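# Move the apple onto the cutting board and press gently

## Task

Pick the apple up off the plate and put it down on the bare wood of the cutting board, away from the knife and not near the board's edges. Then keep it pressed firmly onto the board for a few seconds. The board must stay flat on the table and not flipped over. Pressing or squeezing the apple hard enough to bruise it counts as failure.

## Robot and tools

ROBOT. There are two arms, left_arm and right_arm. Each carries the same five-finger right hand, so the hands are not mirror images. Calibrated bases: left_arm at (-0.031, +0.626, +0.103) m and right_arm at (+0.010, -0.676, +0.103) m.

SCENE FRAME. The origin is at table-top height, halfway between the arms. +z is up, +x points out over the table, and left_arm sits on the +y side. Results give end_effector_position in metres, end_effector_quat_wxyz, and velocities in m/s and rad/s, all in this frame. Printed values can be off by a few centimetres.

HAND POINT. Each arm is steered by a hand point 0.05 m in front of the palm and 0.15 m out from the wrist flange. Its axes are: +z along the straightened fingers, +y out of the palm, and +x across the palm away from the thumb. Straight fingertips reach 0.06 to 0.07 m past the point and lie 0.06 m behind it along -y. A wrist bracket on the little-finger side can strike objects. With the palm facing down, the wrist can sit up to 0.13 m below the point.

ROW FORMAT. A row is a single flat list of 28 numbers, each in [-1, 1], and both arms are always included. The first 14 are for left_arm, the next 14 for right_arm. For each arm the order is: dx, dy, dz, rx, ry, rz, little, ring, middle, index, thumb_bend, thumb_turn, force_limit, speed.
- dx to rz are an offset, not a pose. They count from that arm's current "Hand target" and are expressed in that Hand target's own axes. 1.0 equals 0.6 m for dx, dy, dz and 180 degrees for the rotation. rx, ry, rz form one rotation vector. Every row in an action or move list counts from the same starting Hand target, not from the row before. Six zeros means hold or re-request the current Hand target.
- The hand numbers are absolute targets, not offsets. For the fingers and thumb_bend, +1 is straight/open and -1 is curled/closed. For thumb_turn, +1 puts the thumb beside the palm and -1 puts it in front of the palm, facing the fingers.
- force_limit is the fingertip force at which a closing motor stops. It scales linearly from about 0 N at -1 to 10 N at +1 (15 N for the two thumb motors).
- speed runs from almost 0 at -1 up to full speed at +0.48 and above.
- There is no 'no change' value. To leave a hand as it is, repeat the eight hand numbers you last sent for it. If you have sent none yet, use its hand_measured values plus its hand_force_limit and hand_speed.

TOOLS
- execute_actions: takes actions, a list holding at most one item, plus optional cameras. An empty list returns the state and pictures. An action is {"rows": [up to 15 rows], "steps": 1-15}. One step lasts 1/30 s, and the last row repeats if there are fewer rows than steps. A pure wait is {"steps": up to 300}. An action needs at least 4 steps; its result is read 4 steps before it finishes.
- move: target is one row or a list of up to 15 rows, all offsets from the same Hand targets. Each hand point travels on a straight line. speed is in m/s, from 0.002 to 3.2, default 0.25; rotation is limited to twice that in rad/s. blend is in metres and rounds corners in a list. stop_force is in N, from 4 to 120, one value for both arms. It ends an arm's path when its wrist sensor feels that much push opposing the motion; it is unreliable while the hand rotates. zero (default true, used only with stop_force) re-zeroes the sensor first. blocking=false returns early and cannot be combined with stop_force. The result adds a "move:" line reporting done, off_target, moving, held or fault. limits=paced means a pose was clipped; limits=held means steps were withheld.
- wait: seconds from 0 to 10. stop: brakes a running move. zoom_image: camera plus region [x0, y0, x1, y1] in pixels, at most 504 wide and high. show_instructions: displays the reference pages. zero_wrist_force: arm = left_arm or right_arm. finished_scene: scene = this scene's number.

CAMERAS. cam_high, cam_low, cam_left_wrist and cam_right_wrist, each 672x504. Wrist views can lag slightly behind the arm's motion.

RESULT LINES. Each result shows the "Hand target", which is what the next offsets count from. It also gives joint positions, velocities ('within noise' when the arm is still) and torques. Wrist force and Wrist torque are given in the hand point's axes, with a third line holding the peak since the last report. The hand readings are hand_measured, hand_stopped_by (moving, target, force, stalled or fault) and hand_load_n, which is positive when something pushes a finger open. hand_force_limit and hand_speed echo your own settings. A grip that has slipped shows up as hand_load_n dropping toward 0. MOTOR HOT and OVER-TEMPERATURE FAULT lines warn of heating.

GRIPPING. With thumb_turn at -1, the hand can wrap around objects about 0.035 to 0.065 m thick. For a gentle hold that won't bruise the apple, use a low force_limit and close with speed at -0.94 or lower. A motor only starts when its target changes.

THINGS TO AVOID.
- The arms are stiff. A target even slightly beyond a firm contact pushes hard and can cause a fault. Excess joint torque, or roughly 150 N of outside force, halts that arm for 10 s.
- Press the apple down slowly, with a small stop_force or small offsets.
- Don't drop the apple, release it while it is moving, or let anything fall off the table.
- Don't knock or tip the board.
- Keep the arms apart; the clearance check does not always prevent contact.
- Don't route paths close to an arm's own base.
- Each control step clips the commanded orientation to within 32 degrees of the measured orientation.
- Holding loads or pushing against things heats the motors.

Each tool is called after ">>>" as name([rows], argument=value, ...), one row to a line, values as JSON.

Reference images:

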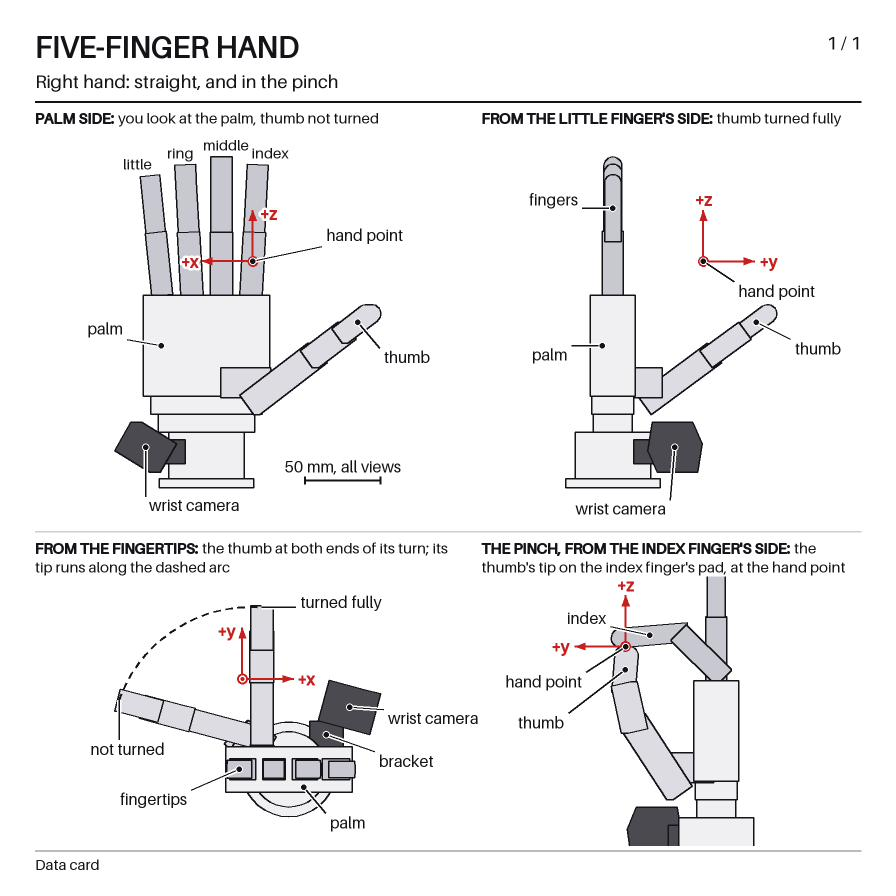

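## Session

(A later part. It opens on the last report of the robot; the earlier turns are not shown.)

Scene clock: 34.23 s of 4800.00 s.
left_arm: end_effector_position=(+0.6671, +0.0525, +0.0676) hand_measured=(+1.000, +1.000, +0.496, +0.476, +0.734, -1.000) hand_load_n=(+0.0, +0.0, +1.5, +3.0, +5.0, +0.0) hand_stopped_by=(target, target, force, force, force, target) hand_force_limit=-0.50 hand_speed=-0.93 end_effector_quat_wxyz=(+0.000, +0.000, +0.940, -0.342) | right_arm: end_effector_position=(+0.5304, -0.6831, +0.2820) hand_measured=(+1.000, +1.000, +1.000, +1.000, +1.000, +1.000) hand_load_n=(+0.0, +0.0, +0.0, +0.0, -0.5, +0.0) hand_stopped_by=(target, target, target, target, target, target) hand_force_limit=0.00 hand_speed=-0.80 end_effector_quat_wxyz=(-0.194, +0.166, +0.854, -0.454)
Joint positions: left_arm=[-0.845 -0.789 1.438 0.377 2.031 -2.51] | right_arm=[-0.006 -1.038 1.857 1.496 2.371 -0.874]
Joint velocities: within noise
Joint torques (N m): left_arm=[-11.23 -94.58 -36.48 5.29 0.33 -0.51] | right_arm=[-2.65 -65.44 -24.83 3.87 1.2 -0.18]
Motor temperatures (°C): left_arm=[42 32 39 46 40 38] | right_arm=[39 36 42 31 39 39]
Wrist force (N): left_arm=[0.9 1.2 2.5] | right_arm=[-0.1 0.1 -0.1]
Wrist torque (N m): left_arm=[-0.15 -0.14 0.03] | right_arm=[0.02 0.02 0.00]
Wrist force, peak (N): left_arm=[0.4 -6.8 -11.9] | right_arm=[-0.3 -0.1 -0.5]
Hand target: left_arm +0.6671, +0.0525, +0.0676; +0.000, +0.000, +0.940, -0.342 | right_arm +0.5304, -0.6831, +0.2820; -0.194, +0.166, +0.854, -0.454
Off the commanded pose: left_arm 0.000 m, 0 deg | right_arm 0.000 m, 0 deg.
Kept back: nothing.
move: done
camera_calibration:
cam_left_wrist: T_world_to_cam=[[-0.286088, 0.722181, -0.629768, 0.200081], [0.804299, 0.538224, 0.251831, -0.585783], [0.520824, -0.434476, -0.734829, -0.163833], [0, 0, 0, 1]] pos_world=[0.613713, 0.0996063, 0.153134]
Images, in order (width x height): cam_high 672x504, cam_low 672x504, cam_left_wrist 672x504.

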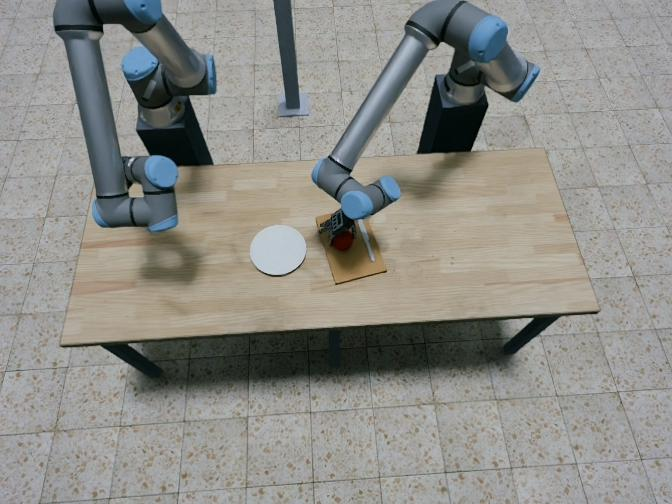

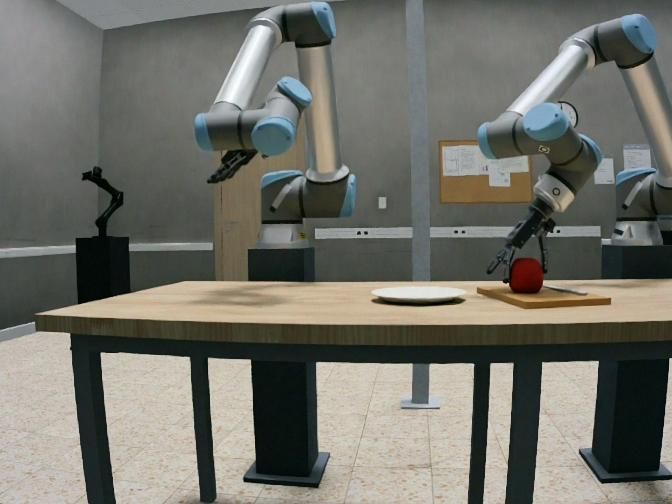

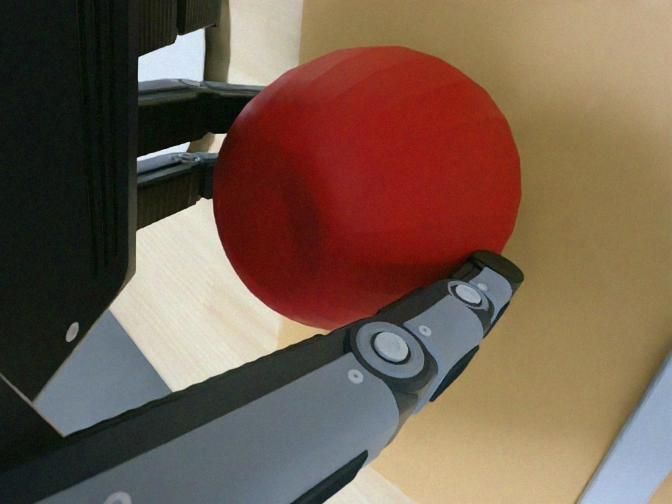

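>>> move(target=[0,0.0016,0.0019,0,0,0,1,1,0,0,0,-1,-0.5,-0.93,0,0,0,0,0,0,1,1,1,1,1,1,0,-0.8], speed=0.01, cameras=[])

>>> wait(seconds=3, cameras=[])

>>> move(target=[0,-0.00055,-0.00065,0,0,0,1,1,0,0,0,-1,-0.5,-0.93,0,0,0,0,0,0,1,1,1,1,1,1,0,-0.8], speed=0.01, cameras=[])

>>> move(target=[0,0,0,0,0,0,1,1,1,1,1,-1,-0.5,-0.8,0,0,0,0,0,0,1,1,1,1,1,1,0,-0.8])

>>> zoom_image(camera="cam_low", region=[450, 180, 630, 320])

Scene clock: 35.23 s of 4800.00 s.
left_arm: end_effector_position=(+0.6671, +0.0524, +0.0661) hand_measured=(+1.000, +1.000, +0.496, +0.476, +0.734, -1.000) hand_load_n=(-0.5, +0.0, +1.5, +3.5, +4.5, +0.0) hand_stopped_by=(target, target, force, force, force, target) hand_force_limit=-0.50 hand_speed=-0.93 end_effector_quat_wxyz=(+0.000, +0.000, +0.940, -0.342) | right_arm: end_effector_position=(+0.5304, -0.6831, +0.2820) hand_measured=(+1.000, +1.000, +1.000, +1.000, +1.000, +1.000) hand_load_n=(+0.0, +0.0, +0.0, +0.0, +0.0, -0.5) hand_stopped_by=(target, target, target, target, target, target) hand_force_limit=0.00 hand_speed=-0.80 end_effector_quat_wxyz=(-0.194, +0.166, +0.854, -0.454)
Joint positions: left_arm=[-0.845 -0.787 1.438 0.375 2.031 -2.51] | right_arm=[-0.006 -1.038 1.857 1.496 2.371 -0.874]
Joint velocities: within noise
Joint torques (N m): left_arm=[-10.9 -72.78 -20.19 0.68 0.44 -0.23] | right_arm=[-0.33 -67.7 -24.31 3.58 1.3 -0.61]
Motor temperatures (°C): left_arm=[42 32 39 46 40 38] | right_arm=[39 36 42 31 39 39]
Wrist force (N): left_arm=[0.3 -4.8 -3.3] | right_arm=[-0.4 0.0 -0.4]
Wrist torque (N m): left_arm=[-0.15 -0.09 -0.01] | right_arm=[0.03 0.08 -0.02]
Wrist force, peak (N): left_arm=[0.3 -4.8 -3.3] | right_arm=[-0.4 -0.1 -0.6]
Hand target: left_arm +0.6671, +0.0525, +0.0661; +0.000, +0.000, +0.940, -0.342 | right_arm +0.5304, -0.6831, +0.2820; -0.194, +0.166, +0.854, -0.454
Off the commanded pose: left_arm 0.000 m, 0 deg | right_arm 0.000 m, 0 deg.
Kept back: nothing.
move: done
No camera images: "cameras" was empty.

Scene clock: 38.23 s of 4800.00 s.
left_arm: end_effector_position=(+0.6671, +0.0525, +0.0661) hand_measured=(+1.000, +1.000, +0.496, +0.476, +0.734, -1.000) hand_load_n=(+0.0, +0.0, +2.0, +3.5, +4.5, +0.0) hand_stopped_by=(target, target, force, force, force, target) hand_force_limit=-0.50 hand_speed=-0.93 end_effector_quat_wxyz=(+0.000, +0.000, +0.940, -0.342) | right_arm: end_effector_position=(+0.5304, -0.6831, +0.2820) hand_measured=(+1.000, +1.000, +1.000, +1.000, +1.000, +1.000) hand_load_n=(+0.0, +0.0, +0.0, +0.0, +0.0, -0.5) hand_stopped_by=(target, target, target, target, target, target) hand_force_limit=0.00 hand_speed=-0.80 end_effector_quat_wxyz=(-0.194, +0.166, +0.854, -0.454)
Joint positions: left_arm=[-0.845 -0.787 1.438 0.375 2.031 -2.51] | right_arm=[-0.006 -1.038 1.857 1.496 2.371 -0.874]
Joint velocities: within noise
Joint torques (N m): left_arm=[-7.82 -69.76 -23.11 4.15 0.69 -0.18] | right_arm=[1.59 -67.98 -23.74 3.56 1.44 -0.3]
Motor temperatures (°C): left_arm=[42 32 39 46 40 38] | right_arm=[39 36 42 31 39 39]
Wrist force (N): left_arm=[0.2 -5.6 -3.8] | right_arm=[-0.2 -0.1 -0.6]
Wrist torque (N m): left_arm=[-0.13 -0.11 -0.02] | right_arm=[0.03 0.05 -0.01]
Wrist force, peak (N): left_arm=[0.4 -5.7 -3.6] | right_arm=[0.1 -0.1 -0.8]
Hand target: left_arm +0.6671, +0.0525, +0.0661; +0.000, +0.000, +0.940, -0.342 | right_arm +0.5304, -0.6831, +0.2820; -0.194, +0.166, +0.854, -0.454
Off the commanded pose: left_arm 0.000 m, 0 deg | right_arm 0.000 m, 0 deg.
Steps of this call (1-90: nothing new was sent). Readings (end_effector_position of left_arm | right_arm; what the end effector reports):
1: (+0.6671, +0.0524, +0.0661) | (+0.5304, -0.6831, +0.2820) | left_arm hand_measured=(+1.000, +1.000, +0.496, +0.476, +0.734, -1.000) hand_load_n=(+0.0, +0.0, +2.0, +3.5, +4.5, +0.0) hand_stopped_by=(target, target, force, force, force, target) hand_force_limit=-0.50 hand_speed=-0.93 | right_arm hand_measured=(+1.000, +1.000, +1.000, +1.000, +1.000, +1.000) hand_load_n=(+0.0, +0.0, +0.0, +0.0, +0.0, +0.0) hand_stopped_by=(target, target, target, target, target, target) hand_force_limit=0.00 hand_speed=-0.80
2: (+0.6671, +0.0524, +0.0661) | (+0.5304, -0.6831, +0.2820) | left_arm hand_measured=(+1.000, +1.000, +0.496, +0.476, +0.734, -1.000) hand_load_n=(+0.0, +0.0, +2.0, +3.5, +4.5, +0.0) hand_stopped_by=(target, target, force, force, force, target) hand_force_limit=-0.50 hand_speed=-0.93 | right_arm hand_measured=(+1.000, +1.000, +1.000, +1.000, +1.000, +1.000) hand_load_n=(+0.0, +0.0, +0.0, +0.0, +0.0, +0.0) hand_stopped_by=(target, target, target, target, target, target) hand_force_limit=0.00 hand_speed=-0.80
4: (+0.6671, +0.0524, +0.0661) | (+0.5304, -0.6831, +0.2820) | left_arm hand_measured=(+1.000, +1.000, +0.496, +0.476, +0.734, -1.000) hand_load_n=(+0.0, +0.0, +2.0, +3.5, +4.5, +0.0) hand_stopped_by=(target, target, force, force, force, target) hand_force_limit=-0.50 hand_speed=-0.93 | right_arm hand_measured=(+1.000, +1.000, +1.000, +1.000, +1.000, +1.000) hand_load_n=(+0.0, +0.0, +0.0, +0.0, +0.0, +0.0) hand_stopped_by=(target, target, target, target, target, target) hand_force_limit=0.00 hand_speed=-0.80
8: (+0.6671, +0.0524, +0.0661) | (+0.5304, -0.6831, +0.2820) | left_arm hand_measured=(+1.000, +1.000, +0.496, +0.476, +0.734, -1.000) hand_load_n=(+0.0, +0.0, +2.0, +3.5, +4.5, +0.0) hand_stopped_by=(target, target, force, force, force, target) hand_force_limit=-0.50 hand_speed=-0.93 | right_arm hand_measured=(+1.000, +1.000, +1.000, +1.000, +1.000, +1.000) hand_load_n=(-0.5, +0.0, +0.0, +0.0, +0.0, -0.5) hand_stopped_by=(target, target, target, target, target, target) hand_force_limit=0.00 hand_speed=-0.80
90: the state above
No camera images: "cameras" was empty.

Scene clock: 38.93 s of 4800.00 s.
left_arm: end_effector_position=(+0.6671, +0.0525, +0.0666) hand_measured=(+1.000, +1.000, +0.496, +0.476, +0.734, -1.000) hand_load_n=(+0.0, +0.0, +2.0, +3.5, +5.0, +0.0) hand_stopped_by=(target, target, force, force, force, target) hand_force_limit=-0.50 hand_speed=-0.93 end_effector_quat_wxyz=(+0.000, +0.000, +0.940, -0.342) | right_arm: end_effector_position=(+0.5304, -0.6831, +0.2820) hand_measured=(+1.000, +1.000, +1.000, +1.000, +1.000, +1.000) hand_load_n=(+0.0, +0.0, +0.0, +0.0, +0.0, +0.0) hand_stopped_by=(target, target, target, target, target, target) hand_force_limit=0.00 hand_speed=-0.80 end_effector_quat_wxyz=(-0.194, +0.166, +0.854, -0.454)
Joint positions: left_arm=[-0.845 -0.788 1.438 0.376 2.031 -2.51] | right_arm=[-0.006 -1.038 1.857 1.496 2.371 -0.874]
Joint velocities: within noise
Joint torques (N m): left_arm=[-8.13 -92.49 -35.01 5.98 0.64 -0.36] | right_arm=[-1.24 -63.43 -25.79 3.87 1.16 -0.15]
Motor temperatures (°C): left_arm=[42 32 39 46 40 38] | right_arm=[39 36 42 31 39 39]
Wrist force (N): left_arm=[0.5 -1.6 0.7] | right_arm=[0.2 -0.1 -0.1]
Wrist torque (N m): left_arm=[-0.12 -0.15 0.02] | right_arm=[0.00 -0.03 0.02]
Wrist force, peak (N): left_arm=[0.4 -5.9 -3.6] | right_arm=[-0.1 -0.2 -0.5]
Hand target: left_arm +0.6671, +0.0525, +0.0666; +0.000, +0.000, +0.940, -0.342 | right_arm +0.5304, -0.6831, +0.2820; -0.194, +0.166, +0.854, -0.454
Off the commanded pose: left_arm 0.000 m, 0 deg | right_arm 0.000 m, 0 deg.
Kept back: nothing.
move: done
No camera images: "cameras" was empty.

Scene clock: 40.17 s of 4800.00 s.
left_arm: end_effector_position=(+0.6671, +0.0525, +0.0666) hand_measured=(+1.000, +1.000, +1.000, +1.000, +1.000, -1.000) hand_load_n=(+0.0, +0.0, -0.5, +0.0, +0.0, +0.0) hand_stopped_by=(target, target, target, target, target, target) hand_force_limit=-0.50 hand_speed=-0.80 end_effector_quat_wxyz=(+0.000, +0.000, +0.940, -0.342) | right_arm: end_effector_position=(+0.5304, -0.6831, +0.2820) hand_measured=(+1.000, +1.000, +1.000, +1.000, +1.000, +1.000) hand_load_n=(+0.0, -0.5, -0.5, +0.0, +0.0, -0.5) hand_stopped_by=(target, target, target, target, target, target) hand_force_limit=0.00 hand_speed=-0.80 end_effector_quat_wxyz=(-0.194, +0.166, +0.854, -0.454)
Joint positions: left_arm=[-0.845 -0.788 1.438 0.376 2.031 -2.51] | right_arm=[-0.006 -1.038 1.857 1.496 2.371 -0.874]
Joint velocities: within noise
Joint torques (N m): left_arm=[-8.32 -94.19 -34.36 3.08 0.66 -0.48] | right_arm=[-0.27 -66.49 -25.41 3.88 1.12 -0.27]
Motor temperatures (°C): left_arm=[42 32 39 46 40 38] | right_arm=[39 36 42 31 39 39]
Wrist force (N): left_arm=[1.1 0.2 1.1] | right_arm=[-0.1 0.0 0.0]
Wrist torque (N m): left_arm=[-0.09 -0.18 0.04] | right_arm=[0.00 0.01 -0.01]
Wrist force, peak (N): left_arm=[1.2 0.0 1.3] | right_arm=[0.4 -0.5 -0.2]
Hand target: left_arm +0.6671, +0.0525, +0.0666; +0.000, +0.000, +0.940, -0.342 | right_arm +0.5304, -0.6831, +0.2820; -0.194, +0.166, +0.854, -0.454
Off the commanded pose: left_arm 0.000 m, 0 deg | right_arm 0.000 m, 0 deg.
Kept back: nothing.
move: done
camera_calibration:
cam_left_wrist: T_world_to_cam=[[-0.286088, 0.722181, -0.629768, 0.199451], [0.804299, 0.538224, 0.251831, -0.585531], [0.520824, -0.434476, -0.734829, -0.164568], [0, 0, 0, 1]] pos_world=[0.613713, 0.0996063, 0.152134]

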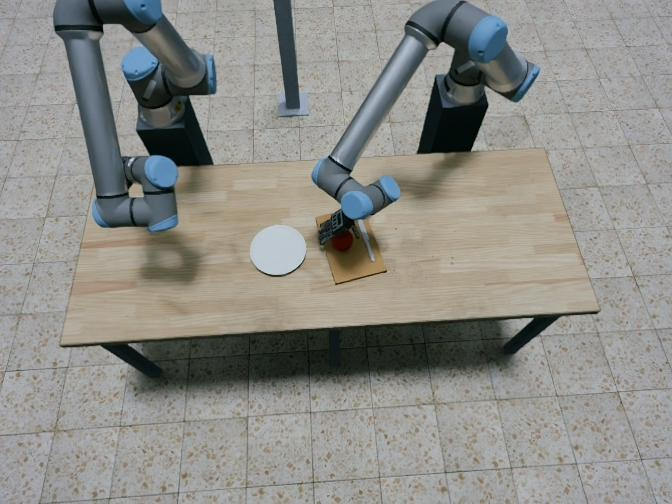

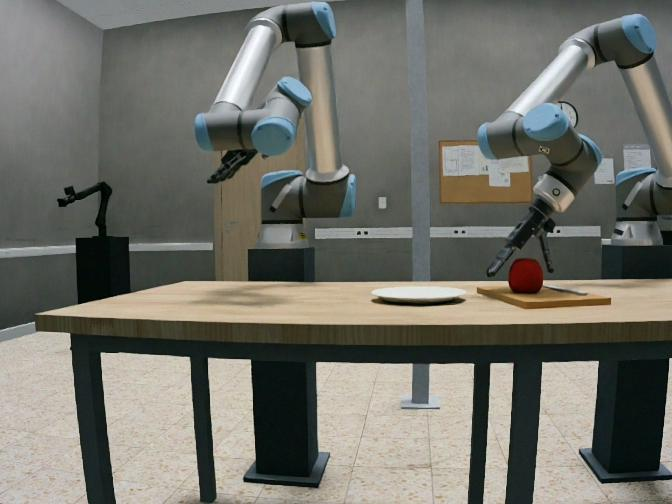

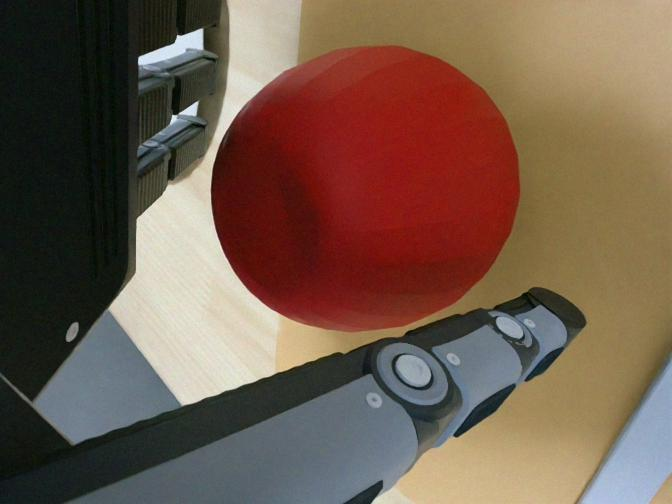

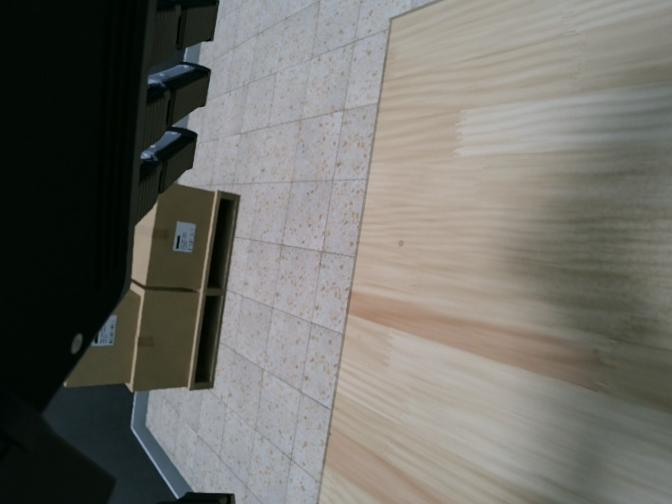

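Scaled by 2.800 from the camera's 672x504 image, which has a finer 960x720 frame.

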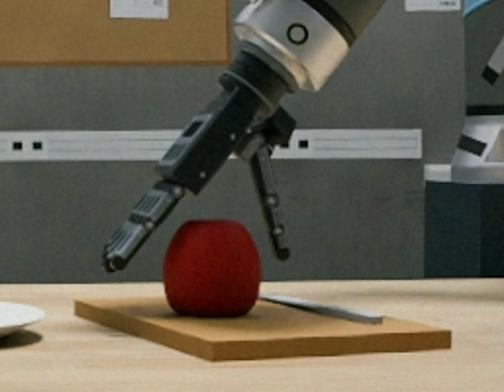

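>>> move(target=[0,-0.129,-0.153,0,0,0,1,1,1,1,1,-1,-0.5,-0.8,0,0,0,0,0,0,1,1,1,1,1,1,0,-0.8], speed=0.12, cameras=["cam_high","cam_low"])

>>> zoom_image(camera="cam_high", region=[290, 180, 410, 300])

Scene clock: 41.73 s of 4800.00 s.
left_arm: end_effector_position=(+0.6672, +0.0521, +0.1867) hand_measured=(+1.000, +1.000, +1.000, +1.000, +1.000, -1.000) hand_load_n=(+0.0, +0.0, +0.0, +0.0, +0.0, +0.0) hand_stopped_by=(target, target, target, target, target, target) hand_force_limit=-0.50 hand_speed=-0.80 end_effector_quat_wxyz=(+0.000, +0.000, +0.940, -0.342) | right_arm: end_effector_position=(+0.5304, -0.6831, +0.2820) hand_measured=(+1.000, +1.000, +1.000, +1.000, +1.000, +1.000) hand_load_n=(+0.0, +0.0, +0.0, +0.0, +0.0, +0.0) hand_stopped_by=(target, target, target, target, target, target) hand_force_limit=0.00 hand_speed=-0.80 end_effector_quat_wxyz=(-0.194, +0.166, +0.854, -0.454)
Joint positions: left_arm=[-0.845 -0.895 1.386 0.535 2.031 -2.51] | right_arm=[-0.006 -1.038 1.857 1.496 2.371 -0.874]
Joint velocities: within noise
Joint torques (N m): left_arm=[-11.81 -72.19 -26.5 -0.07 -0.92 -1.01] | right_arm=[-0.36 -65.6 -25.59 3.82 1.47 -0.19]
Motor temperatures (°C): left_arm=[42 32 39 46 40 38] | right_arm=[39 36 42 31 39 39]
Wrist force (N): left_arm=[1.0 -0.1 1.2] | right_arm=[0.0 0.0 -0.3]
Wrist torque (N m): left_arm=[-0.15 -0.18 0.08] | right_arm=[0.04 0.01 0.01]
Wrist force, peak (N): left_arm=[1.2 1.1 2.2] | right_arm=[-0.3 -0.1 -0.7]
Hand target: left_arm +0.6671, +0.0521, +0.1867; +0.000, +0.000, +0.940, -0.342 | right_arm +0.5304, -0.6831, +0.2820; -0.194, +0.166, +0.854, -0.454
Off the commanded pose: left_arm 0.000 m, 0 deg | right_arm 0.000 m, 0 deg.
Kept back: nothing.
move: done
Images, in order (width x height): cam_high 672x504, cam_low 672x504.

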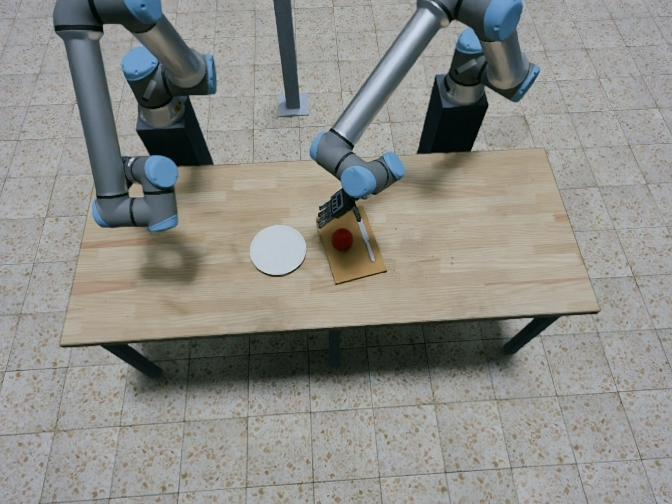

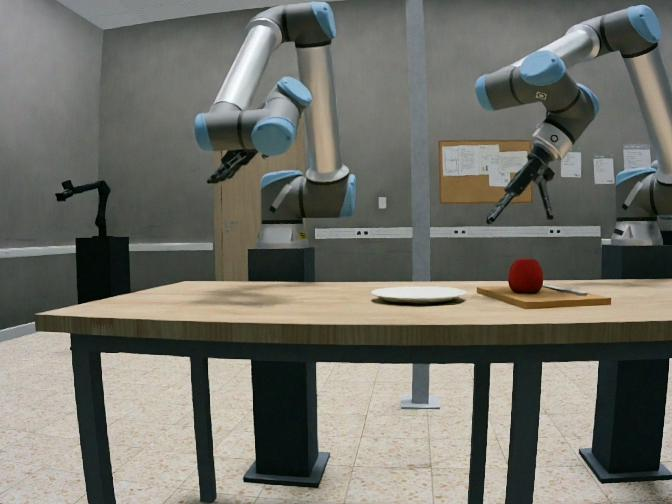

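Scaled by 4.200 from the camera's 672x504 image, which has a finer 960x720 frame.

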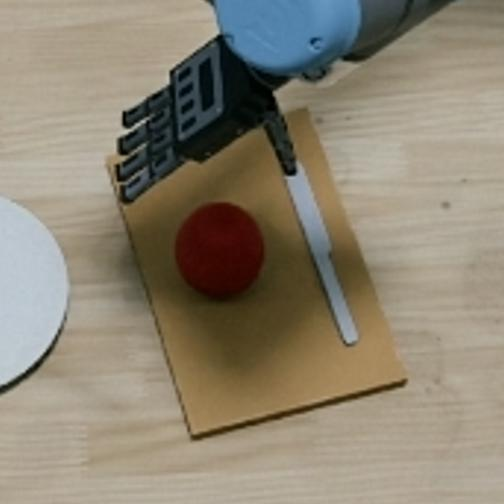

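>>> finished_scene(scene=1)

The scene is finished: the task was done.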